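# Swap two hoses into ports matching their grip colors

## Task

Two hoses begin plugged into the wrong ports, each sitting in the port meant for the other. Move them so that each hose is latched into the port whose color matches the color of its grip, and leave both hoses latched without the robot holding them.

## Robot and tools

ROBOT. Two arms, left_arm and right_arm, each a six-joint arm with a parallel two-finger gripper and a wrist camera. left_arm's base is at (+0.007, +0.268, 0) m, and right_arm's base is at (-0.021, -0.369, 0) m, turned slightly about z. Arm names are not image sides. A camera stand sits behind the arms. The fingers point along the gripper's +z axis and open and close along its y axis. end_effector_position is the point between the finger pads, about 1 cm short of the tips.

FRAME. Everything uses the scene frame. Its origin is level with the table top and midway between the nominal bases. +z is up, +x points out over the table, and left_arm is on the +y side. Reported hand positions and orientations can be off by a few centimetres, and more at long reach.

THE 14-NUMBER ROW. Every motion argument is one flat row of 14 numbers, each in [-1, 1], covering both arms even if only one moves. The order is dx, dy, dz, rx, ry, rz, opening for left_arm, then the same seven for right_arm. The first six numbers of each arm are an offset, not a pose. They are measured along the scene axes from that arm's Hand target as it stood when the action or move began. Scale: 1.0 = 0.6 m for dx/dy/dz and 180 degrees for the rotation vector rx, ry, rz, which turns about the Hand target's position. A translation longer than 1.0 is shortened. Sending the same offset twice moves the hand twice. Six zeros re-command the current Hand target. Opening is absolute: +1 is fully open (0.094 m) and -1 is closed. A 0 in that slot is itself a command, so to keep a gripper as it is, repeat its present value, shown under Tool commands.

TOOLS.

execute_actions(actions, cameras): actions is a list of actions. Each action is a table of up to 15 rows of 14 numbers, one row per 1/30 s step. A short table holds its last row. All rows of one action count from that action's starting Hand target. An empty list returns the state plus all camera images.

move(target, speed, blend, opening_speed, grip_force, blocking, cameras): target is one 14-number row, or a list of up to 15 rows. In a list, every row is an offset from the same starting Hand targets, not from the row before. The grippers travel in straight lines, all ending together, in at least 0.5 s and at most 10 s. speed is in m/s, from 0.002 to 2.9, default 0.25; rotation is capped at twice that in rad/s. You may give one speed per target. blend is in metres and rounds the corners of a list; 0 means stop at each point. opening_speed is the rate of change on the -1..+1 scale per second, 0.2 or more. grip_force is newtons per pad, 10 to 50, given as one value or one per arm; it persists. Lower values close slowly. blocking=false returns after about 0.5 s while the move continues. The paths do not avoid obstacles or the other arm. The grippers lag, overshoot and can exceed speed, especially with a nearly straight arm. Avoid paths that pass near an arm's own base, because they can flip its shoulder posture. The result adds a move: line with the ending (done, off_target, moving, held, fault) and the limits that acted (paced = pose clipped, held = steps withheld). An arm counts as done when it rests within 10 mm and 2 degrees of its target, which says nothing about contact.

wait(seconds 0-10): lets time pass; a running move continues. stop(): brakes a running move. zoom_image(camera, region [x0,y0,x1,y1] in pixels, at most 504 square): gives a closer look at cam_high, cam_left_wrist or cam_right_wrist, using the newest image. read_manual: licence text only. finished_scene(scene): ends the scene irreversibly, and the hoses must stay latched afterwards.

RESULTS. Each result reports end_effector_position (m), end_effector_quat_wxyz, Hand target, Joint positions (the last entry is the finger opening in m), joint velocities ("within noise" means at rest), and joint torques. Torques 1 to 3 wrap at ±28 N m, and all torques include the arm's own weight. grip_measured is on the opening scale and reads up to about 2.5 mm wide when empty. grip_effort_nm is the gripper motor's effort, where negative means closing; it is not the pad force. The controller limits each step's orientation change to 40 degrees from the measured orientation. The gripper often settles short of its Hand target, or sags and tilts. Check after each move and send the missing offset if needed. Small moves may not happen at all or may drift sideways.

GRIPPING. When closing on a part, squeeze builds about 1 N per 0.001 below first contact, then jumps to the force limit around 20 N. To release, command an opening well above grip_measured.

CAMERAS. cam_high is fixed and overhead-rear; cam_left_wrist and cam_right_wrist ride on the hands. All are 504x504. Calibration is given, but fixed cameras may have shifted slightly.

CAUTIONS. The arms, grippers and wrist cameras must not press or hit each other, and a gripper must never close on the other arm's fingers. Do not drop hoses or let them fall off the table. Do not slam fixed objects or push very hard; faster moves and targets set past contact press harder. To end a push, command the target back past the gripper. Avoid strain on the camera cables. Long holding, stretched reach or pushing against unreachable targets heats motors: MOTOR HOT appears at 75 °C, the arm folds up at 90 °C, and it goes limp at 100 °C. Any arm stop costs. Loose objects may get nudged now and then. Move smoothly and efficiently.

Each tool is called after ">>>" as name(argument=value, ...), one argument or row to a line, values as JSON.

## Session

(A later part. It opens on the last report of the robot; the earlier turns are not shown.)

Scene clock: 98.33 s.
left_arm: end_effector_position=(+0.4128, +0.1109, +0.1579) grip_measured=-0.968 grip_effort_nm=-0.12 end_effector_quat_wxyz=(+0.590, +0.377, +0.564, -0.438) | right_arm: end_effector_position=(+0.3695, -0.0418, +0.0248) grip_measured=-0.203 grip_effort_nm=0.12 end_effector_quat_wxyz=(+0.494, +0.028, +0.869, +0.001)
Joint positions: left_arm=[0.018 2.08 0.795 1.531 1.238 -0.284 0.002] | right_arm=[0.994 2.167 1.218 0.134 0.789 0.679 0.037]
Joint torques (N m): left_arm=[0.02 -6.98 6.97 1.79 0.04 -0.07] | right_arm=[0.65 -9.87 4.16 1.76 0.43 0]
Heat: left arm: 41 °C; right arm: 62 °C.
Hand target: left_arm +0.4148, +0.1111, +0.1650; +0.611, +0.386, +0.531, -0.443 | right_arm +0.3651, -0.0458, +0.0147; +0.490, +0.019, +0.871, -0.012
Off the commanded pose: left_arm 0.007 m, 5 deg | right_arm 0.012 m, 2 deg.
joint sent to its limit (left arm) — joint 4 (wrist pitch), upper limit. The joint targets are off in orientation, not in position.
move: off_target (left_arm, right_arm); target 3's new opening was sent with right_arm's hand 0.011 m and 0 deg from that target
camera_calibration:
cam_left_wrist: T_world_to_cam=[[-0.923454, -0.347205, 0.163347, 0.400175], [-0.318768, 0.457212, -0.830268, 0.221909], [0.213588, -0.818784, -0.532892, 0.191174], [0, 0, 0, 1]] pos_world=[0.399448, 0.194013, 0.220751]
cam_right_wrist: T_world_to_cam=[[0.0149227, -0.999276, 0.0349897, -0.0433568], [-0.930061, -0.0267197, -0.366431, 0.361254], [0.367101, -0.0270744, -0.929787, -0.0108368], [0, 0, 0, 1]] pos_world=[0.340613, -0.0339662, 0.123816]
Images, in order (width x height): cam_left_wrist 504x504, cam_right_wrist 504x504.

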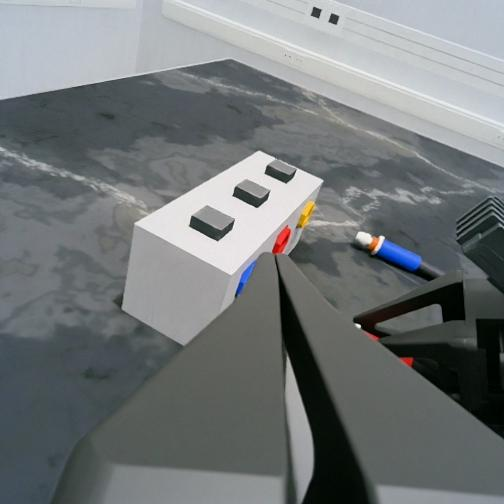

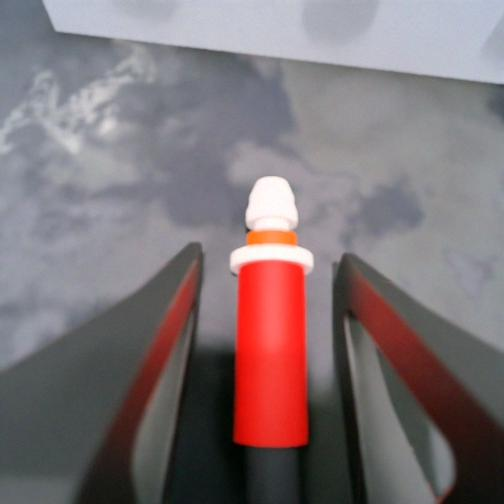

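>>> move(
  target=[0,0,0,0,0,0,-0.97, -0.01,0.0005,-0.005,0,0,0,-0.2],
  speed=0.1,
)

>>> move(
  target=[0,0,0,0,0,0,-0.97, 0,0,0,0,0,0,-0.8],
  opening_speed=0.8,
  cameras=["cam_right_wrist"],
)

Scene clock: 99.20 s.
left_arm: end_effector_position=(+0.4128, +0.1109, +0.1579) grip_measured=-0.968 grip_effort_nm=-0.12 end_effector_quat_wxyz=(+0.590, +0.377, +0.564, -0.438) | right_arm: end_effector_position=(+0.3660, -0.0411, +0.0242) grip_measured=-0.203 grip_effort_nm=0.12 end_effector_quat_wxyz=(+0.499, +0.027, +0.866, +0.000)
Joint positions: left_arm=[0.018 2.08 0.795 1.531 1.238 -0.284 0.002] | right_arm=[1.004 2.167 1.204 0.152 0.804 0.678 0.037]
Joint torques (N m): left_arm=[0.03 -6.98 6.97 1.79 0.04 -0.07] | right_arm=[0.83 -9.89 3.92 1.61 0.36 0.11]
Heat: left arm: 41 °C; right arm: 62 °C.
Hand target: left_arm +0.4148, +0.1111, +0.1650; +0.611, +0.386, +0.531, -0.443 | right_arm +0.3592, -0.0457, +0.0115; +0.490, +0.019, +0.871, -0.012
Off the commanded pose: left_arm 0.007 m, 5 deg | right_arm 0.015 m, 2 deg.
joint sent to its limit (left arm) — joint 4 (wrist pitch), upper limit. The joint targets are off in orientation, not in position.
move: off_target (left_arm, right_arm)

Scene clock: 100.17 s.
left_arm: end_effector_position=(+0.4128, +0.1109, +0.1579) grip_measured=-0.968 grip_effort_nm=-0.12 end_effector_quat_wxyz=(+0.590, +0.377, +0.564, -0.438) | right_arm: end_effector_position=(+0.3653, -0.0402, +0.0243) grip_measured=-0.642 grip_effort_nm=-1.04 end_effector_quat_wxyz=(+0.499, +0.026, +0.866, +0.000)
Joint positions: left_arm=[0.018 2.08 0.795 1.531 1.238 -0.284 0.002] | right_arm=[1.006 2.167 1.204 0.152 0.804 0.678 0.017]
Joint torques (N m): left_arm=[0.02 -6.99 6.97 1.79 0.04 -0.07] | right_arm=[0.62 -9.98 3.95 1.62 0.38 0.12]
Heat: left arm: 41 °C; right arm: 62 °C.
Hand target: left_arm +0.4148, +0.1111, +0.1650; +0.611, +0.386, +0.531, -0.443 | right_arm +0.3591, -0.0456, +0.0116; +0.490, +0.019, +0.871, -0.012
Off the commanded pose: left_arm 0.007 m, 5 deg | right_arm 0.015 m, 2 deg.
joint sent to its limit (left arm) — joint 4 (wrist pitch), upper limit. The joint targets are off in orientation, not in position.
move: off_target (left_arm, right_arm)
camera_calibration:
cam_right_wrist: T_world_to_cam=[[0.0170681, -0.999156, 0.0373727, -0.0425593], [-0.925588, -0.0299258, -0.377348, 0.355652], [0.378148, -0.0281511, -0.925317, -0.013805], [0, 0, 0, 1]] pos_world=[0.335134, -0.0322689, 0.123021]
Images, in order (width x height): cam_right_wrist 504x504.

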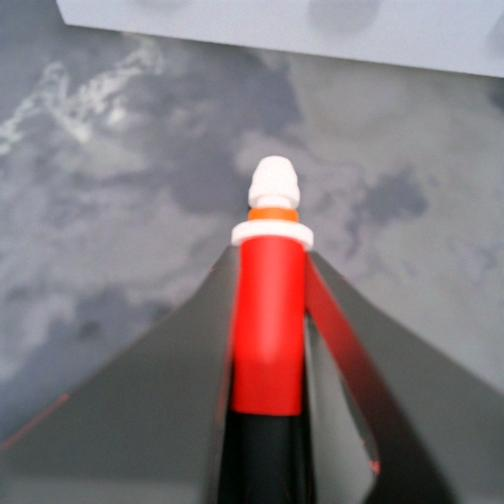

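>>> move(
  target=[
    [0,0,0,0,0,0,-0.97, -0.007,0.007,0.122,0,0,0.0055,-0.8],
    [0,0,0,0,0,0,-0.97, 0.0807,0.0015,0.1015,0,0,0.0055,-0.8],
  ],
  speed=0.13,
  cameras=["cam_right_wrist","cam_left_wrist"],
)

>>> zoom_image(
  camera="cam_left_wrist",
  region=[265, 215, 345, 275],
)

Scene clock: 102.63 s.
left_arm: end_effector_position=(+0.4128, +0.1109, +0.1579) grip_measured=-0.968 grip_effort_nm=-0.12 end_effector_quat_wxyz=(+0.590, +0.377, +0.564, -0.438) | right_arm: end_effector_position=(+0.3997, -0.0565, +0.0631) grip_measured=-0.642 grip_effort_nm=-1.05 end_effector_quat_wxyz=(+0.478, +0.008, +0.878, -0.024)
Joint positions: left_arm=[0.018 2.08 0.795 1.531 1.238 -0.284 0.002] | right_arm=[0.915 2.109 1.332 -0.04 0.734 0.579 0.017]
Joint torques (N m): left_arm=[0.02 -6.98 6.95 1.79 0.04 -0.06] | right_arm=[0.53 -10.09 9.42 2 0.3 0.02]
Heat: left arm: 41 °C; right arm: 62 °C.
Hand target: left_arm +0.4148, +0.1111, +0.1650; +0.611, +0.386, +0.531, -0.443 | right_arm +0.4076, -0.0447, +0.0725; +0.490, +0.012, +0.871, -0.008
Off the commanded pose: left_arm 0.007 m, 5 deg | right_arm 0.017 m, 2 deg.
joint sent to its limit (left arm) — joint 4 (wrist pitch), upper limit. The joint targets are off in orientation, not in position.
move: off_target (left_arm, right_arm)
camera_calibration:
cam_left_wrist: T_world_to_cam=[[-0.923454, -0.347205, 0.163347, 0.400175], [-0.318768, 0.457212, -0.830268, 0.221909], [0.213588, -0.818784, -0.532892, 0.191174], [0, 0, 0, 1]] pos_world=[0.399448, 0.194013, 0.220751]
cam_right_wrist: T_world_to_cam=[[0.0284263, -0.995048, 0.0952459, -0.0687578], [-0.942258, -0.058481, -0.329741, 0.40371], [0.333678, -0.0803729, -0.939255, 0.0242472], [0, 0, 0, 1]] pos_world=[0.374263, -0.0428591, 0.162443]
Images, in order (width x height): cam_left_wrist 504x504, cam_right_wrist 504x504.

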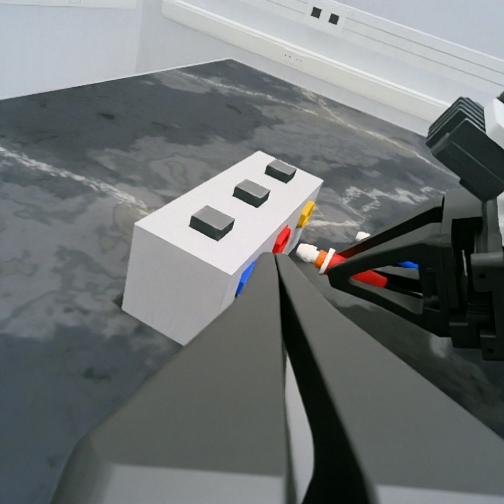

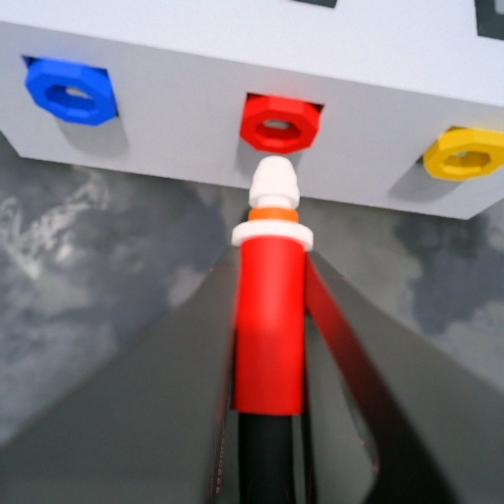

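Scaled by 6.300 from the camera's 504x504 image, which has a finer 720x720 frame.

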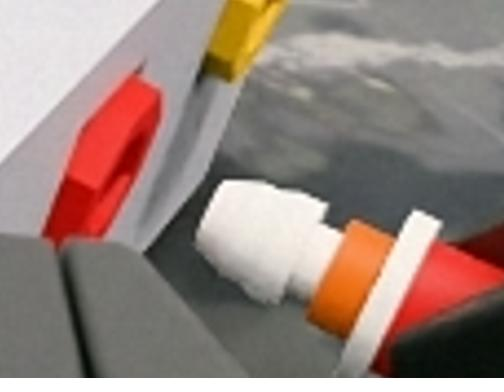

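>>> move(
  target=[
    [0,0,0,0,0,0,-0.97, -0.083,0.005,0.018,0,0,-0.005,-0.8],
    [0,0,0,0,0,0,-0.97, 0,-0.0015,0.0033,0,0,-0.005,-0.8],
    [0,0,0,0,0,0,-0.97, 0.023,-0.0025,0.002,0,0,-0.005,-0.8],
    [0,0,0,0,0,0,-0.97, 0.058,-0.0045,0.02,-0.0011,-0.022,-0.006,-0.8],
  ],
  blend=[0,0.004,0.004,0],
  speed=0.13,
  cameras=["cam_left_wrist","cam_right_wrist"],
)

>>> zoom_image(
  camera="cam_left_wrist",
  region=[225, 195, 345, 285],
)

Scene clock: 105.43 s.
left_arm: end_effector_position=(+0.4128, +0.1109, +0.1579) grip_measured=-0.968 grip_effort_nm=-0.12 end_effector_quat_wxyz=(+0.590, +0.377, +0.564, -0.438) | right_arm: end_effector_position=(+0.4217, -0.0590, +0.0624) grip_measured=-0.642 grip_effort_nm=-1.05 end_effector_quat_wxyz=(+0.486, -0.003, +0.873, -0.039)
Joint positions: left_arm=[0.018 2.08 0.795 1.531 1.238 -0.284 0.002] | right_arm=[0.88 2.158 1.388 -0.014 0.734 0.504 0.017]
Joint torques (N m): left_arm=[0.02 -6.99 6.98 1.79 0.04 -0.06] | right_arm=[-0.62 -10.52 10.45 2.63 0.43 -0.01]
Heat: left arm: 41 °C; right arm: 62 °C.
Hand target: left_arm +0.4148, +0.1111, +0.1650; +0.611, +0.386, +0.531, -0.443 | right_arm +0.4424, -0.0474, +0.0845; +0.520, +0.019, +0.854, -0.014
Off the commanded pose: left_arm 0.007 m, 5 deg | right_arm 0.032 m, 6 deg.
joint sent to its limit (left arm) — joint 4 (wrist pitch), upper limit. The joint targets are off in orientation, not in position.
move: off_target (left_arm, right_arm)
camera_calibration:
cam_left_wrist: T_world_to_cam=[[-0.923454, -0.347205, 0.163347, 0.400175], [-0.318768, 0.457212, -0.830268, 0.221909], [0.213588, -0.818784, -0.532892, 0.191174], [0, 0, 0, 1]] pos_world=[0.399448, 0.194013, 0.220751]
cam_right_wrist: T_world_to_cam=[[0.0313504, -0.990579, 0.133308, -0.0752087], [-0.93592, -0.0759061, -0.343937, 0.421302], [0.350815, -0.113983, -0.929482, 0.00618271], [0, 0, 0, 1]] pos_world=[0.394494, -0.041816, 0.160674]
Images, in order (width x height): cam_left_wrist 504x504, cam_right_wrist 504x504.

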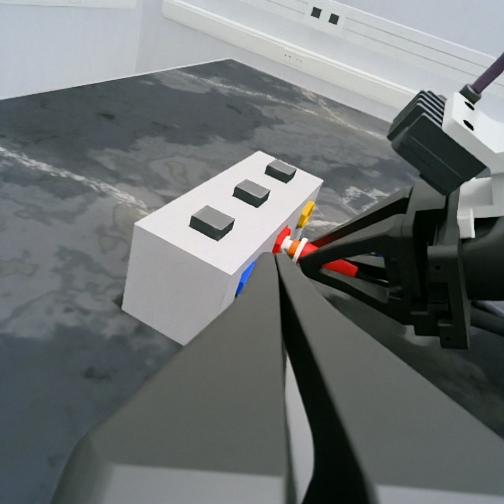

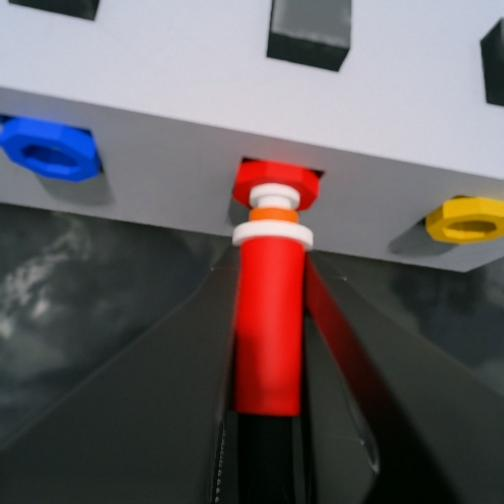

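Scaled by 4.200 from the camera's 504x504 image, which has a finer 720x720 frame.

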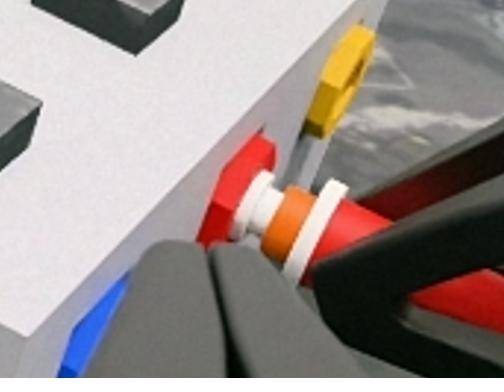

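>>> move(
  target=[0,0,0,0,0,0,-0.97, 0.09,-0.004,0.07,-0.0034,-0.066,-0.006,-0.8],
  speed=0.13,
  cameras=["cam_left_wrist","cam_right_wrist"],
)

>>> zoom_image(
  camera="cam_left_wrist",
  region=[225, 195, 345, 285],
)

Scene clock: 107.03 s.
left_arm: end_effector_position=(+0.4128, +0.1109, +0.1579) grip_measured=-0.968 grip_effort_nm=-0.12 end_effector_quat_wxyz=(+0.590, +0.377, +0.564, -0.438) | right_arm: end_effector_position=(+0.4256, -0.0610, +0.0649) grip_measured=-0.642 grip_effort_nm=-1.04 end_effector_quat_wxyz=(+0.494, -0.067, +0.863, -0.088)
Joint positions: left_arm=[0.018 2.08 0.795 1.531 1.238 -0.284 0.002] | right_arm=[0.88 2.167 1.388 0.017 0.767 0.332 0.017]
Joint torques (N m): left_arm=[0.03 -7.01 6.99 1.79 0.04 -0.06] | right_arm=[-5.3 -10.86 12.88 4.82 0.75 -0.06]
Heat: left arm: 41 °C; right arm: 62 °C.
Hand target: left_arm +0.4148, +0.1111, +0.1650; +0.611, +0.386, +0.531, -0.443 | right_arm +0.4963, -0.0497, +0.1264; +0.606, +0.026, +0.795, -0.021
Off the commanded pose: left_arm 0.007 m, 5 deg | right_arm 0.095 m, 20 deg.
joint sent to its limit (left arm) — joint 4 (wrist pitch), upper limit. The joint targets are off in orientation, not in position.
move: off_target (left_arm, right_arm)
camera_calibration:
cam_left_wrist: T_world_to_cam=[[-0.923454, -0.347205, 0.163347, 0.400175], [-0.318768, 0.457212, -0.830268, 0.221909], [0.213588, -0.818784, -0.532892, 0.191174], [0, 0, 0, 1]] pos_world=[0.399448, 0.194013, 0.220751]
cam_right_wrist: T_world_to_cam=[[0.0907163, -0.956198, 0.278308, -0.110268], [-0.921025, -0.186851, -0.341761, 0.412301], [0.378793, -0.225325, -0.897633, -0.0138101], [0, 0, 0, 1]] pos_world=[0.394974, -0.0315106, 0.1592]
Images, in order (width x height): cam_left_wrist 504x504, cam_right_wrist 504x504.

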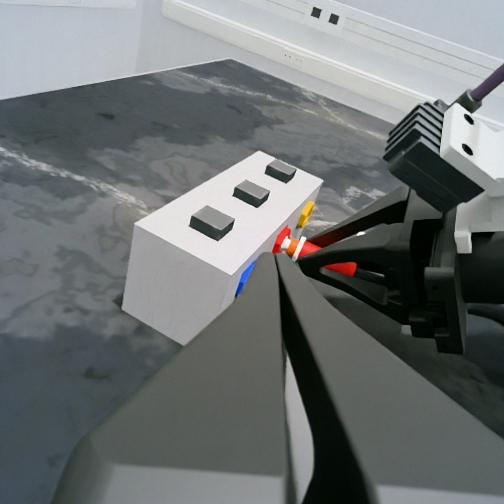

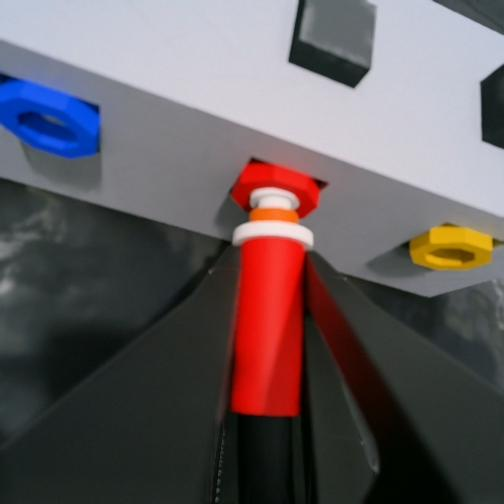

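Scaled by 4.200 from the camera's 504x504 image, which has a finer 720x720 frame.

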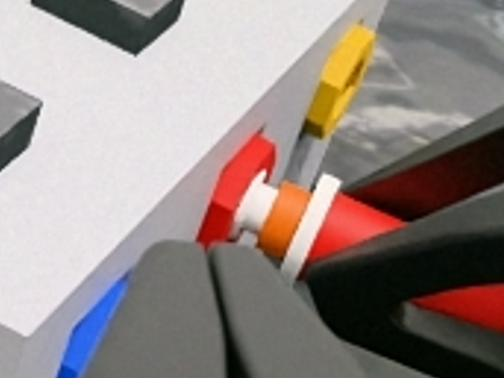

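>>> move(
  target=[0,0,0,0,0,0,-0.97, 0.05,-0.006,-0.06,0,0,-0.02,-0.8],
  speed=0.12,
  cameras=["cam_left_wrist","cam_right_wrist"],
)

>>> zoom_image(
  camera="cam_left_wrist",
  region=[225, 195, 345, 285],
)

Scene clock: 108.40 s.
left_arm: end_effector_position=(+0.4128, +0.1109, +0.1579) grip_measured=-0.968 grip_effort_nm=-0.12 end_effector_quat_wxyz=(+0.590, +0.377, +0.564, -0.438) | right_arm: end_effector_position=(+0.4303, -0.0602, +0.0600) grip_measured=-0.642 grip_effort_nm=-1.05 end_effector_quat_wxyz=(+0.524, -0.043, +0.840, -0.137)
Joint positions: left_arm=[0.018 2.08 0.795 1.531 1.238 -0.284 0.002] | right_arm=[0.907 2.249 1.437 0.063 0.918 0.33 0.017]
Joint torques (N m): left_arm=[0.02 -6.98 6.97 1.79 0.04 -0.07] | right_arm=[-10.54 -7.28 15.25 4.94 -0.45 -0.11]
Heat: left arm: 41 °C; right arm: 62 °C.
Hand target: left_arm +0.4148, +0.1111, +0.1650; +0.611, +0.386, +0.531, -0.443 | right_arm +0.5263, -0.0534, +0.0903; +0.605, +0.051, +0.794, -0.040
Off the commanded pose: left_arm 0.007 m, 5 deg | right_arm 0.101 m, 19 deg.
joint sent to its limit (left arm) — joint 4 (wrist pitch), upper limit. The joint targets are off in orientation, not in position.
move: off_target (left_arm, right_arm)
camera_calibration:
cam_left_wrist: T_world_to_cam=[[-0.923454, -0.347205, 0.163347, 0.400175], [-0.318768, 0.457212, -0.830268, 0.221909], [0.213588, -0.818784, -0.532892, 0.191174], [0, 0, 0, 1]] pos_world=[0.399448, 0.194013, 0.220751]
cam_right_wrist: T_world_to_cam=[[-0.0137193, -0.940358, 0.33991, -0.0663596], [-0.902134, -0.134969, -0.409801, 0.41429], [0.431237, -0.312267, -0.846478, -0.050727], [0, 0, 0, 1]] pos_world=[0.39471, -0.022326, 0.149393]
Images, in order (width x height): cam_left_wrist 504x504, cam_right_wrist 504x504.

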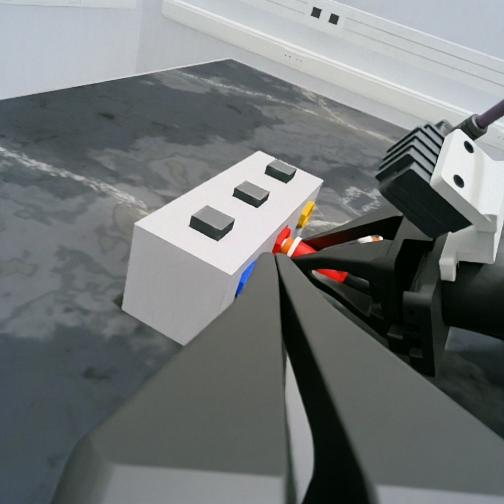

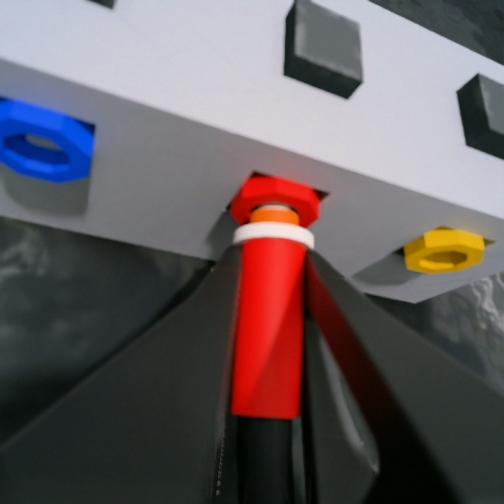

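Scaled by 4.200 from the camera's 504x504 image, which has a finer 720x720 frame.

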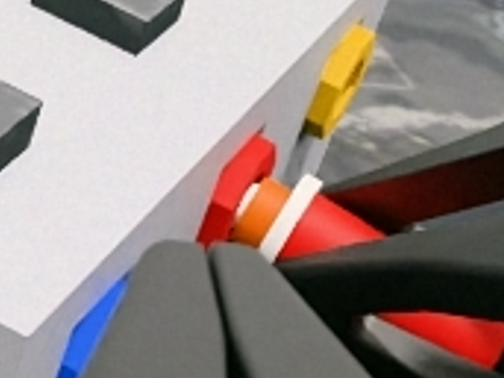

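>>> move(
  target=[0,0,0,0,0,0,-0.97, 0.04,-0.002,0.06,0,0,0.004,-0.8],
  speed=0.12,
  cameras=["cam_left_wrist","cam_right_wrist"],
)

>>> zoom_image(
  camera="cam_left_wrist",
  region=[225, 195, 345, 285],
)

Scene clock: 110.13 s.
left_arm: end_effector_position=(+0.4128, +0.1109, +0.1579) grip_measured=-0.968 grip_effort_nm=-0.12 end_effector_quat_wxyz=(+0.590, +0.377, +0.564, -0.438) | right_arm: end_effector_position=(+0.4318, -0.0604, +0.0618) grip_measured=-0.642 grip_effort_nm=-1.04 end_effector_quat_wxyz=(+0.499, -0.078, +0.849, -0.158)
Joint positions: left_arm=[0.018 2.08 0.795 1.531 1.238 -0.284 0.002] | right_arm=[0.9 2.249 1.49 -0.049 0.894 0.286 0.017]
Joint torques (N m): left_arm=[0.03 -6.98 6.97 1.79 0.04 -0.07] | right_arm=[-12.85 -12.3 15.98 5.16 -0.49 -0.13]
Heat: left arm: 41 °C; right arm: 62 °C.
Hand target: left_arm +0.4148, +0.1111, +0.1650; +0.611, +0.386, +0.531, -0.443 | right_arm +0.5503, -0.0545, +0.1263; +0.605, +0.046, +0.794, -0.036
Off the commanded pose: left_arm 0.007 m, 5 deg | right_arm 0.135 m, 24 deg.
joint sent to its limit (left arm) — joint 4 (wrist pitch), upper limit. The joint targets are off in orientation, not in position.
move: off_target (left_arm, right_arm)
camera_calibration:
cam_left_wrist: T_world_to_cam=[[-0.923454, -0.347205, 0.163347, 0.400175], [-0.318768, 0.457212, -0.830268, 0.221909], [0.213588, -0.818784, -0.532892, 0.191174], [0, 0, 0, 1]] pos_world=[0.399448, 0.194013, 0.220751]
cam_right_wrist: T_world_to_cam=[[0.0353786, -0.913039, 0.406335, -0.0907401], [-0.919815, -0.188726, -0.343982, 0.416642], [0.390755, -0.361583, -0.846503, -0.0353701], [0, 0, 0, 1]] pos_world=[0.400265, -0.0170074, 0.150248]
Images, in order (width x height): cam_left_wrist 504x504, cam_right_wrist 504x504.

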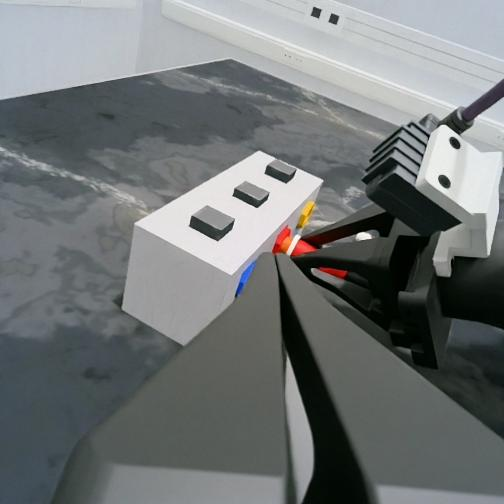

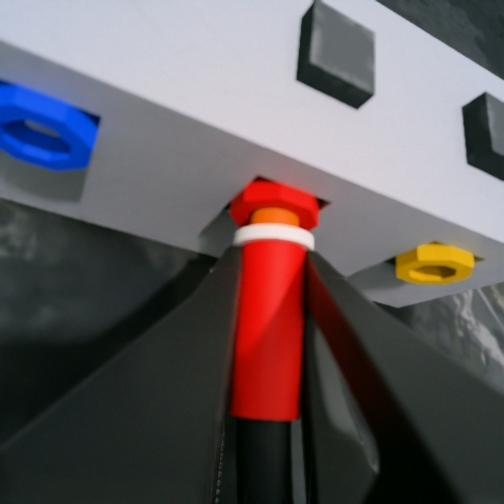

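Scaled by 4.200 from the camera's 504x504 image, which has a finer 720x720 frame.

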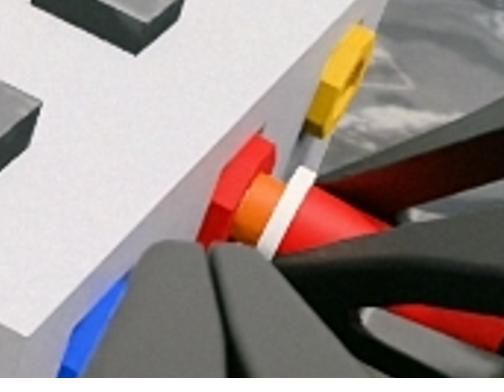

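>>> move(
  target=[0,0,0,0,0,0,-0.97, 0.02,0.0,0.06,0,0,0.0,-0.8],
  speed=0.12,
  cameras=["cam_left_wrist","cam_right_wrist"],
)

>>> zoom_image(
  camera="cam_left_wrist",
  region=[225, 195, 345, 285],
)

Scene clock: 111.87 s.
left_arm: end_effector_position=(+0.4128, +0.1109, +0.1579) grip_measured=-0.968 grip_effort_nm=-0.12 end_effector_quat_wxyz=(+0.590, +0.377, +0.564, -0.438) | right_arm: end_effector_position=(+0.4331, -0.0611, +0.0666) grip_measured=-0.642 grip_effort_nm=-1.04 end_effector_quat_wxyz=(+0.454, -0.090, +0.877, -0.130)
Joint positions: left_arm=[0.018 2.08 0.795 1.531 1.238 -0.284 0.002] | right_arm=[0.871 2.22 1.558 -0.224 0.774 0.327 0.017]
Joint torques (N m): left_arm=[0.03 -6.99 6.95 1.79 0.04 -0.06] | right_arm=[-11.23 -14.16 17.09 5.37 0.68 -0.33]
Heat: left arm: 41 °C; right arm: 63 °C.
Hand target: left_arm +0.4148, +0.1111, +0.1650; +0.611, +0.386, +0.531, -0.443 | right_arm +0.5623, -0.0545, +0.1624; +0.605, +0.046, +0.794, -0.036
Off the commanded pose: left_arm 0.007 m, 5 deg | right_arm 0.161 m, 27 deg.
joint sent to its limit (left arm) — joint 4 (wrist pitch), upper limit. The joint targets are off in orientation, not in position.
move: off_target (left_arm, right_arm)
camera_calibration:
cam_left_wrist: T_world_to_cam=[[-0.923454, -0.347205, 0.163347, 0.400175], [-0.318768, 0.457212, -0.830268, 0.221909], [0.213588, -0.818784, -0.532892, 0.191174], [0, 0, 0, 1]] pos_world=[0.399448, 0.194013, 0.220751]
cam_right_wrist: T_world_to_cam=[[0.106551, -0.925253, 0.36408, -0.122187], [-0.947212, -0.205811, -0.245828, 0.423614], [0.302385, -0.318667, -0.89834, 0.012301], [0, 0, 0, 1]] pos_world=[0.410552, -0.02195, 0.159673]
Images, in order (width x height): cam_left_wrist 504x504, cam_right_wrist 504x504.

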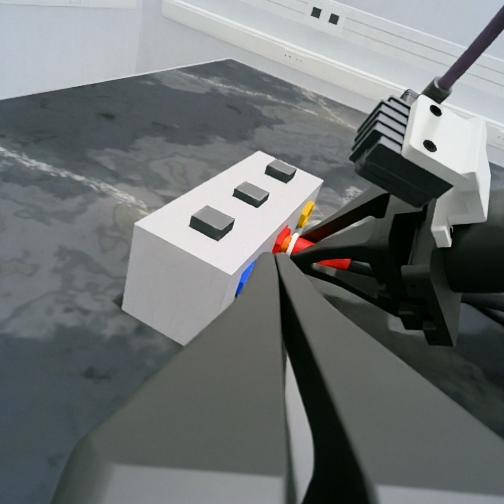

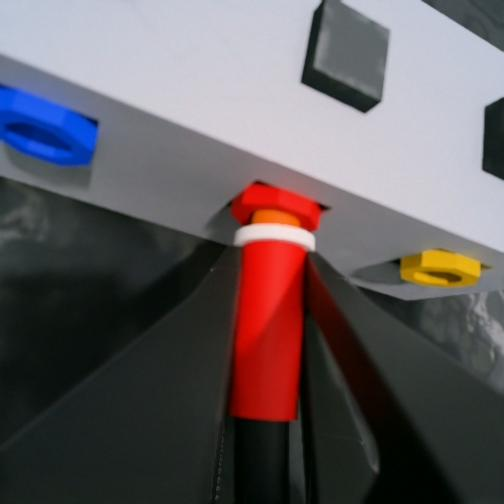

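Scaled by 4.200 from the camera's 504x504 image, which has a finer 720x720 frame.

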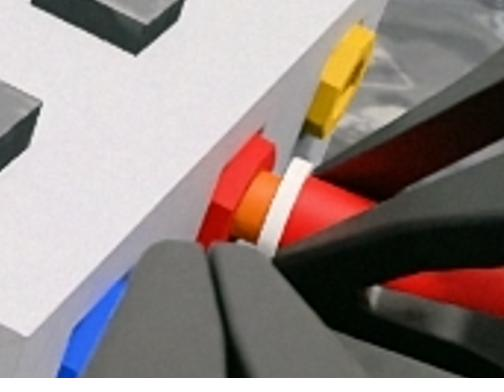

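>>> move(
  target=[0,0,0,0,0,0,-0.97, 0.04,-0.006,-0.08,0,0,-0.015,-0.8],
  speed=0.12,
  cameras=["cam_left_wrist","cam_right_wrist"],
)

>>> zoom_image(
  camera="cam_left_wrist",
  region=[225, 195, 345, 285],
)

Scene clock: 113.83 s.
left_arm: end_effector_position=(+0.4128, +0.1109, +0.1579) grip_measured=-0.968 grip_effort_nm=-0.12 end_effector_quat_wxyz=(+0.590, +0.377, +0.564, -0.438) | right_arm: end_effector_position=(+0.4349, -0.0620, +0.0652) grip_measured=-0.642 grip_effort_nm=-1.04 end_effector_quat_wxyz=(+0.426, -0.079, +0.889, -0.150)
Joint positions: left_arm=[0.018 2.08 0.795 1.531 1.238 -0.284 0.002] | right_arm=[0.87 2.272 1.688 -0.406 0.785 0.395 0.017]
Joint torques (N m): left_arm=[0.02 -6.98 6.97 1.79 0.04 -0.07] | right_arm=[-12.92 -8.12 15.87 6.1 1.03 -0.07]
Heat: left arm: 41 °C; right arm: 63 °C.
Hand target: left_arm +0.4148, +0.1111, +0.1650; +0.611, +0.386, +0.531, -0.443 | right_arm +0.5863, -0.0581, +0.1143; +0.604, +0.064, +0.793, -0.051
Off the commanded pose: left_arm 0.007 m, 5 deg | right_arm 0.159 m, 31 deg.
joint sent to its limit (left arm) — joint 4 (wrist pitch), upper limit. The joint targets are off in orientation, not in position.
move: off_target (left_arm, right_arm)
camera_calibration:
cam_left_wrist: T_world_to_cam=[[-0.923454, -0.347205, 0.163347, 0.400175], [-0.318768, 0.457212, -0.830268, 0.221909], [0.213588, -0.818784, -0.532892, 0.191174], [0, 0, 0, 1]] pos_world=[0.399448, 0.194013, 0.220751]
cam_right_wrist: T_world_to_cam=[[0.0829741, -0.919803, 0.383506, -0.113291], [-0.967392, -0.166755, -0.190644, 0.432486], [0.239306, -0.355182, -0.903647, 0.0357354], [0, 0, 0, 1]] pos_world=[0.419232, -0.0193939, 0.158191]
Images, in order (width x height): cam_left_wrist 504x504, cam_right_wrist 504x504.

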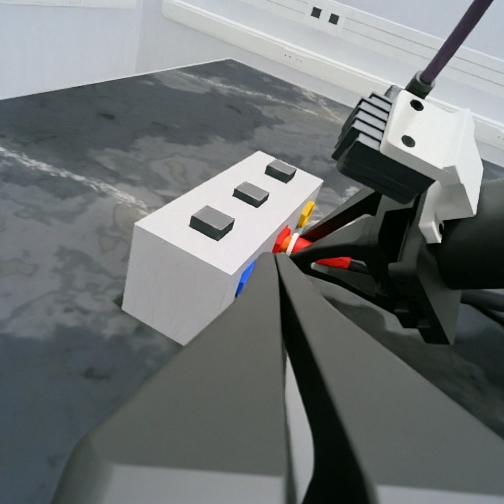

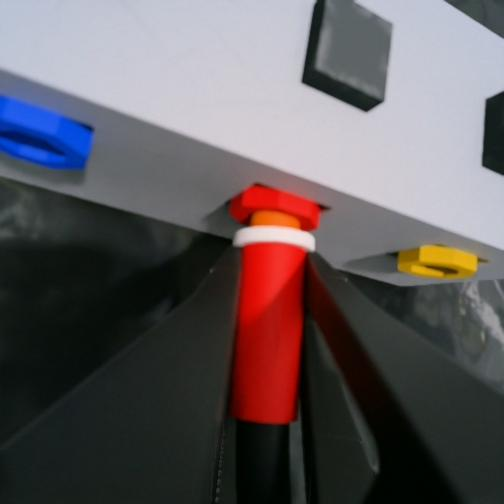

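Scaled by 4.200 from the camera's 504x504 image, which has a finer 720x720 frame.

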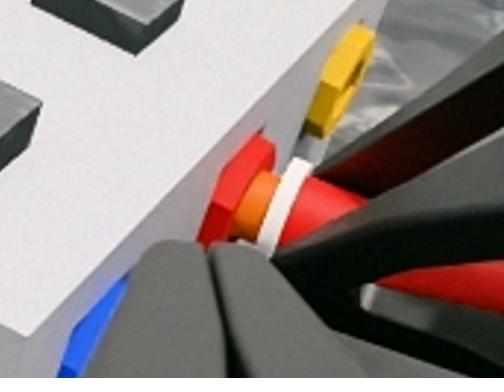

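>>> move(
  target=[0,0,0,0,0,0,-0.97, 0.0,0.06,0.02,0,0,-0.01,-0.8],
  speed=0.12,
  cameras=["cam_left_wrist","cam_right_wrist"],
)

>>> zoom_image(
  camera="cam_left_wrist",
  region=[225, 195, 345, 285],
)

Scene clock: 116.87 s.
left_arm: end_effector_position=(+0.4128, +0.1109, +0.1579) grip_measured=-0.968 grip_effort_nm=-0.12 end_effector_quat_wxyz=(+0.590, +0.377, +0.564, -0.438) | right_arm: end_effector_position=(+0.4387, -0.0580, +0.0666) grip_measured=-0.642 grip_effort_nm=-1.05 end_effector_quat_wxyz=(+0.387, -0.054, +0.896, -0.212)
Joint positions: left_arm=[0.018 2.08 0.795 1.531 1.238 -0.284 0.002] | right_arm=[0.886 2.454 2.059 -0.816 0.859 0.548 0.017]
Joint torques (N m): left_arm=[0.03 -6.98 6.95 1.78 0.04 -0.07] | right_arm=[-8.75 -12.41 16.44 5.95 1.44 0.01]
Heat: left arm: 41 °C; right arm: 64 °C.
Hand target: left_arm +0.4148, +0.1111, +0.1650; +0.611, +0.386, +0.531, -0.443 | right_arm +0.5864, -0.0222, +0.1264; +0.603, +0.077, +0.792, -0.060
Off the commanded pose: left_arm 0.007 m, 5 deg | right_arm 0.163 m, 36 deg.
joint sent to its limit (left arm) — joint 4 (wrist pitch), upper limit. The joint targets are off in orientation, not in position.
move: off_target (left_arm, right_arm)
camera_calibration:
cam_left_wrist: T_world_to_cam=[[-0.923454, -0.347205, 0.163347, 0.400175], [-0.318768, 0.457212, -0.830268, 0.221909], [0.213588, -0.818784, -0.532892, 0.191174], [0, 0, 0, 1]] pos_world=[0.399448, 0.194013, 0.220751]
cam_right_wrist: T_world_to_cam=[[0.00856036, -0.885366, 0.464815, -0.0812755], [-0.989875, -0.0733648, -0.121513, 0.447646], [0.141684, -0.459069, -0.87703, 0.0725444], [0, 0, 0, 1]] pos_world=[0.433531, -0.00581431, 0.155796]
Images, in order (width x height): cam_left_wrist 504x504, cam_right_wrist 504x504.

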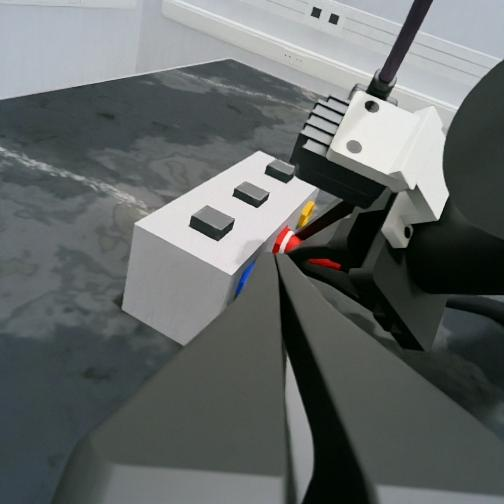

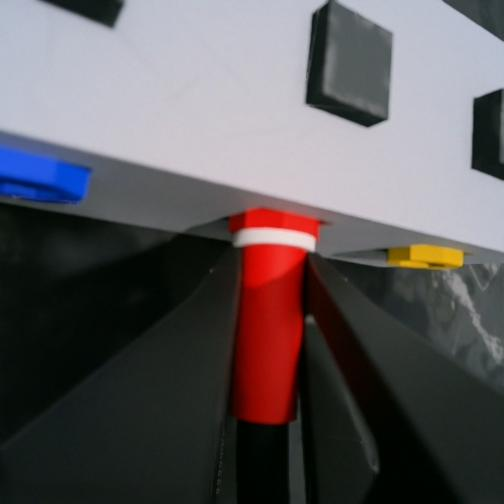

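Scaled by 4.200 from the camera's 504x504 image, which has a finer 720x720 frame.

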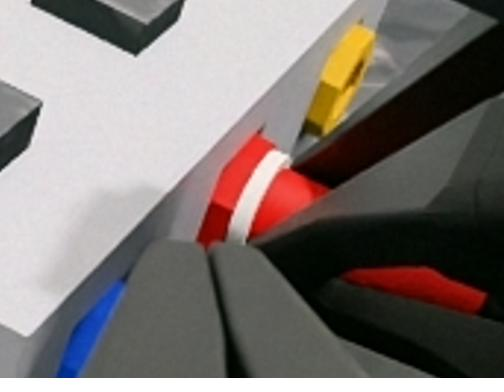

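>>> move(
  target=[0,0,0,0,0,0,-0.97, -0.2707,-0.0588,-0.1007,0.0176,0.1355,0.0447,-0.8],
  speed=0.15,
  cameras=["cam_left_wrist","cam_right_wrist"],
)

>>> zoom_image(
  camera="cam_left_wrist",
  region=[225, 195, 345, 285],
)

Scene clock: 118.97 s.
left_arm: end_effector_position=(+0.4128, +0.1109, +0.1579) grip_measured=-0.968 grip_effort_nm=-0.12 end_effector_quat_wxyz=(+0.590, +0.377, +0.564, -0.438) | right_arm: end_effector_position=(+0.4225, -0.0579, +0.0598) grip_measured=-0.642 grip_effort_nm=-1.05 end_effector_quat_wxyz=(+0.425, +0.022, +0.904, -0.035)
Joint positions: left_arm=[0.018 2.08 0.795 1.531 1.238 -0.284 0.002] | right_arm=[0.861 2.191 1.55 -0.294 0.658 0.634 0.017]
Joint torques (N m): left_arm=[0.03 -6.99 6.97 1.79 0.04 -0.07] | right_arm=[-0.9 -14.34 4.81 1.84 -0.16 0.05]
Heat: left arm: 41 °C; right arm: 64 °C.
Hand target: left_arm +0.4148, +0.1111, +0.1650; +0.611, +0.386, +0.531, -0.443 | right_arm +0.4240, -0.0575, +0.0660; +0.423, +0.024, +0.906, -0.011
Off the commanded pose: left_arm 0.007 m, 5 deg | right_arm 0.006 m, 3 deg.
joint sent to its limit (left arm) — joint 4 (wrist pitch), upper limit. The joint targets are off in orientation, not in position.
move: off_target (left_arm, right_arm)
camera_calibration:
cam_left_wrist: T_world_to_cam=[[-0.923454, -0.347205, 0.163347, 0.400175], [-0.318768, 0.457212, -0.830268, 0.221909], [0.213588, -0.818784, -0.532892, 0.191174], [0, 0, 0, 1]] pos_world=[0.399448, 0.194013, 0.220751]
cam_right_wrist: T_world_to_cam=[[0.00277385, -0.995247, 0.097347, -0.0598068], [-0.976225, -0.0237944, -0.21545, 0.433546], [0.216742, -0.094435, -0.971651, 0.0639094], [0, 0, 0, 1]] pos_world=[0.409552, -0.0431712, 0.161327]
Images, in order (width x height): cam_left_wrist 504x504, cam_right_wrist 504x504.

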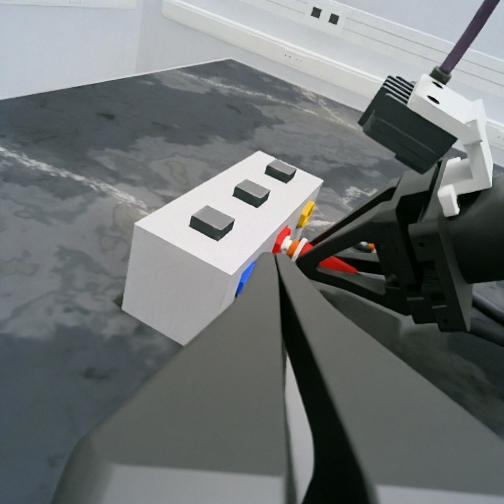

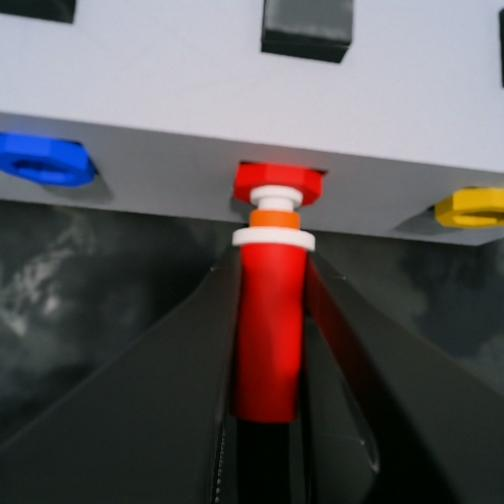

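Scaled by 4.200 from the camera's 504x504 image, which has a finer 720x720 frame.

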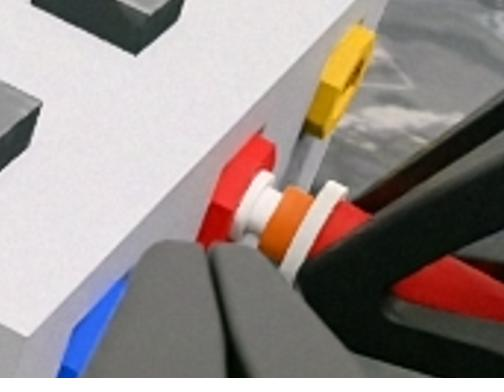

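>>> move(
  target=[
    [0,0,0,0,0,0,-0.97, 0.143,0.02,0.098,-0.004,-0.083,-0.004,-0.8],
    [0,0,0,0,0,0,-0.97, 0.193,0.035,0.038,-0.004,-0.083,-0.016,-0.8],
    [0,0,0,0,0,0,-0.97, 0.235,0.055,0.1,-0.004,-0.083,-0.016,-0.8],
  ],
  speed=0.13,
  cameras=["cam_left_wrist","cam_right_wrist"],
)

>>> zoom_image(
  camera="cam_left_wrist",
  region=[225, 195, 345, 285],
)

Scene clock: 123.10 s.
left_arm: end_effector_position=(+0.4128, +0.1109, +0.1579) grip_measured=-0.968 grip_effort_nm=-0.12 end_effector_quat_wxyz=(+0.590, +0.377, +0.564, -0.438) | right_arm: end_effector_position=(+0.4379, -0.0585, +0.0656) grip_measured=-0.642 grip_effort_nm=-1.04 end_effector_quat_wxyz=(+0.375, -0.049, +0.915, -0.138)
Joint positions: left_arm=[0.018 2.08 0.795 1.531 1.238 -0.284 0.002] | right_arm=[0.853 2.349 1.905 -0.673 0.712 0.523 0.017]
Joint torques (N m): left_arm=[0.02 -6.99 6.95 1.78 0.04 -0.07] | right_arm=[-7.68 -12.05 16.06 5.45 0.81 -0.44]
Heat: left arm: 41 °C; right arm: 66 °C.
Hand target: left_arm +0.4148, +0.1111, +0.1650; +0.611, +0.386, +0.531, -0.443 | right_arm +0.5650, -0.0244, +0.1260; +0.537, +0.045, +0.842, -0.024
Off the commanded pose: left_arm 0.007 m, 5 deg | right_arm 0.145 m, 27 deg.
joint sent to its limit (left arm) — joint 4 (wrist pitch), upper limit. The joint targets are off in orientation, not in position.
move: off_target (left_arm, right_arm)
camera_calibration:
cam_left_wrist: T_world_to_cam=[[-0.923454, -0.347205, 0.163347, 0.400175], [-0.318768, 0.457212, -0.830268, 0.221909], [0.213588, -0.818784, -0.532892, 0.191174], [0, 0, 0, 1]] pos_world=[0.399448, 0.194013, 0.220751]
cam_right_wrist: T_world_to_cam=[[0.063034, -0.940996, 0.332496, -0.0996555], [-0.990802, -0.098977, -0.09228, 0.443768], [0.119745, -0.323621, -0.938579, 0.0930688], [0, 0, 0, 1]] pos_world=[0.434823, -0.0197336, 0.161438]
Images, in order (width x height): cam_left_wrist 504x504, cam_right_wrist 504x504.

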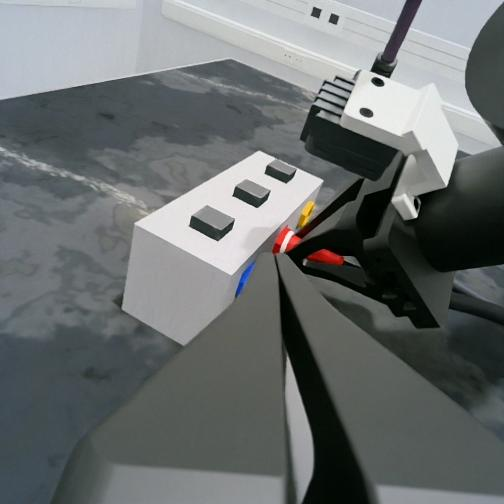

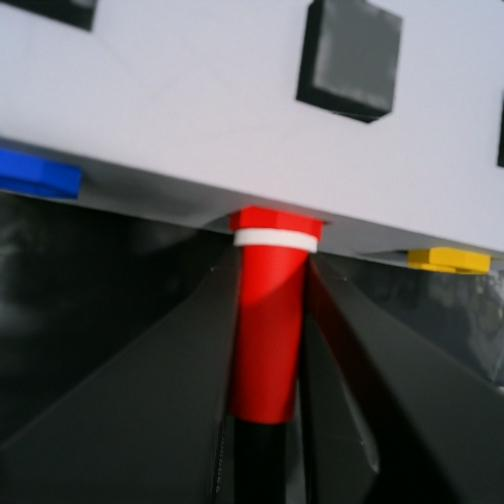

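Scaled by 4.200 from the camera's 504x504 image, which has a finer 720x720 frame.

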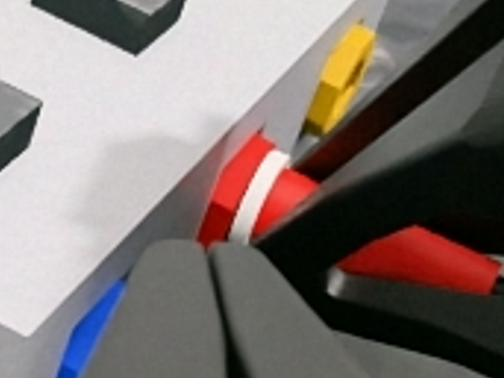

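>>> move(
  target=[
    [0,0,0,0,0,0,-0.97, 0.05,0.01,-0.06,0,0,-0.008,-0.8],
    [0,0,0,0,0,0,-0.97, 0.09,0.03,0.02,0,0,-0.008,-0.8],
  ],
  speed=0.13,
  cameras=["cam_left_wrist","cam_right_wrist"],
)

>>> zoom_image(
  camera="cam_left_wrist",
  region=[245, 205, 325, 265],
)

Scene clock: 128.20 s.
left_arm: end_effector_position=(+0.4128, +0.1109, +0.1579) grip_measured=-0.968 grip_effort_nm=-0.12 end_effector_quat_wxyz=(+0.590, +0.377, +0.564, -0.438) | right_arm: end_effector_position=(+0.4394, -0.0581, +0.0645) grip_measured=-0.642 grip_effort_nm=-1.04 end_effector_quat_wxyz=(+0.278, -0.030, +0.941, -0.191)
Joint positions: left_arm=[0.018 2.08 0.795 1.531 1.238 -0.284 0.002] | right_arm=[0.841 2.752 2.745 -1.394 0.67 0.666 0.017]
Joint torques (N m): left_arm=[0.02 -6.99 6.97 1.78 0.04 -0.06] | right_arm=[-7.68 -18.63 12.92 5.67 1.85 -0.43]
Heat: left arm: 41 °C; right arm: 73 °C.
Hand target: left_arm +0.4148, +0.1111, +0.1650; +0.611, +0.386, +0.531, -0.443 | right_arm +0.6190, -0.0064, +0.1379; +0.536, +0.056, +0.842, -0.031
Off the commanded pose: left_arm 0.007 m, 5 deg | right_arm 0.201 m, 38 deg.
joint sent to its limit (left arm) — joint 4 (wrist pitch), upper limit. The joint targets are off in orientation, not in position.
move: off_target (left_arm, right_arm)
camera_calibration:
cam_left_wrist: T_world_to_cam=[[-0.923454, -0.347205, 0.163347, 0.400175], [-0.318768, 0.457212, -0.830268, 0.221909], [0.213588, -0.818784, -0.532892, 0.191174], [0, 0, 0, 1]] pos_world=[0.399448, 0.194013, 0.220751]
cam_right_wrist: T_world_to_cam=[[0.0356218, -0.914419, 0.403198, -0.0900175], [-0.995065, 0.00493366, 0.0991012, 0.440777], [-0.0926092, -0.404739, -0.909731, 0.178807], [0, 0, 0, 1]] pos_world=[0.458367, -0.0121184, 0.155279]
Images, in order (width x height): cam_left_wrist 504x504, cam_right_wrist 504x504.

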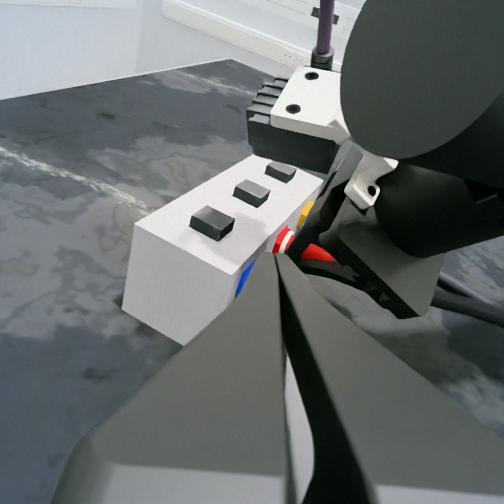

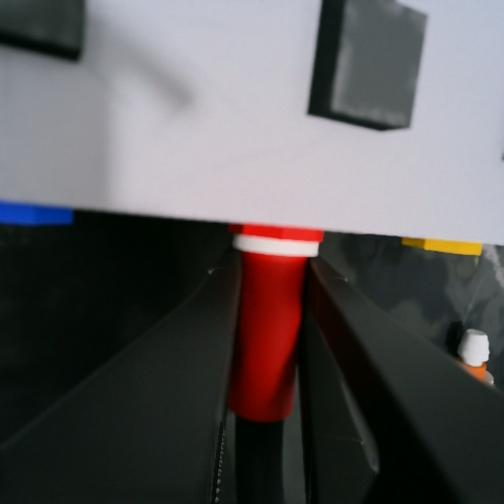

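Scaled by 6.300 from the camera's 504x504 image, which has a finer 720x720 frame.

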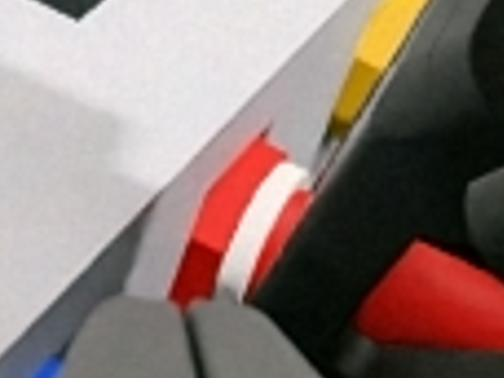

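>>> move(
  target=[0,0,0,0,0,0,-0.97, -0.305,-0.086,-0.12,0.0076,0.1106,0.0242,-0.8],
  speed=0.2,
  cameras=["cam_left_wrist","cam_right_wrist"],
)

>>> zoom_image(
  camera="cam_left_wrist",
  region=[245, 205, 325, 265],
)

Scene clock: 130.13 s.
left_arm: end_effector_position=(+0.4128, +0.1109, +0.1579) grip_measured=-0.968 grip_effort_nm=-0.12 end_effector_quat_wxyz=(+0.590, +0.377, +0.564, -0.438) | right_arm: end_effector_position=(+0.4328, -0.0590, +0.0590) grip_measured=-0.642 grip_effort_nm=-1.04 end_effector_quat_wxyz=(+0.376, +0.022, +0.926, -0.028)
Joint positions: left_arm=[0.018 2.08 0.795 1.531 1.238 -0.284 0.002] | right_arm=[0.82 2.237 1.695 -0.467 0.561 0.65 0.017]
Joint torques (N m): left_arm=[0.03 -6.98 6.97 1.79 0.04 -0.07] | right_arm=[-0.51 -14.42 4.67 1.95 0.05 -0.02]
Heat: left arm: 41 °C; right arm: 72 °C.
Hand target: left_arm +0.4148, +0.1111, +0.1650; +0.611, +0.386, +0.531, -0.443 | right_arm +0.4360, -0.0582, +0.0660; +0.383, +0.024, +0.923, -0.010
Off the commanded pose: left_arm 0.007 m, 5 deg | right_arm 0.008 m, 2 deg.
joint sent to its limit (left arm) — joint 4 (wrist pitch), upper limit. The joint targets are off in orientation, not in position.
move: off_target (left_arm)
camera_calibration:
cam_left_wrist: T_world_to_cam=[[-0.923454, -0.347205, 0.163347, 0.400175], [-0.318768, 0.457212, -0.830268, 0.221909], [0.213588, -0.818784, -0.532892, 0.191174], [0, 0, 0, 1]] pos_world=[0.399448, 0.194013, 0.220751]
cam_right_wrist: T_world_to_cam=[[0.0150982, -0.9966, 0.0809953, -0.0653853], [-0.993665, -0.0239772, -0.109799, 0.444699], [0.111368, -0.0788244, -0.990648, 0.108511], [0, 0, 0, 1]] pos_world=[0.430784, -0.045947, 0.16162]
Images, in order (width x height): cam_left_wrist 504x504, cam_right_wrist 504x504.

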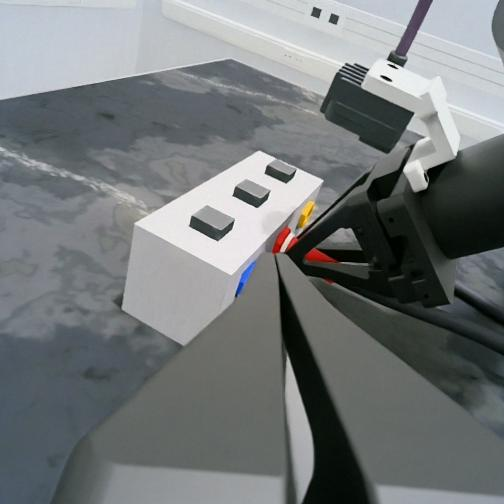

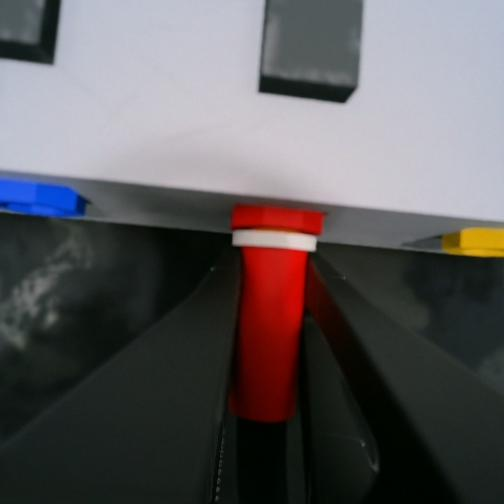

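Scaled by 6.300 from the camera's 504x504 image, which has a finer 720x720 frame.

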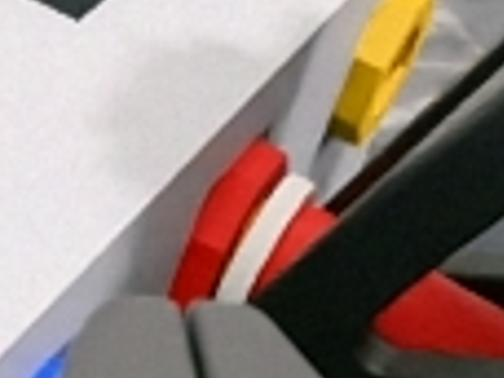

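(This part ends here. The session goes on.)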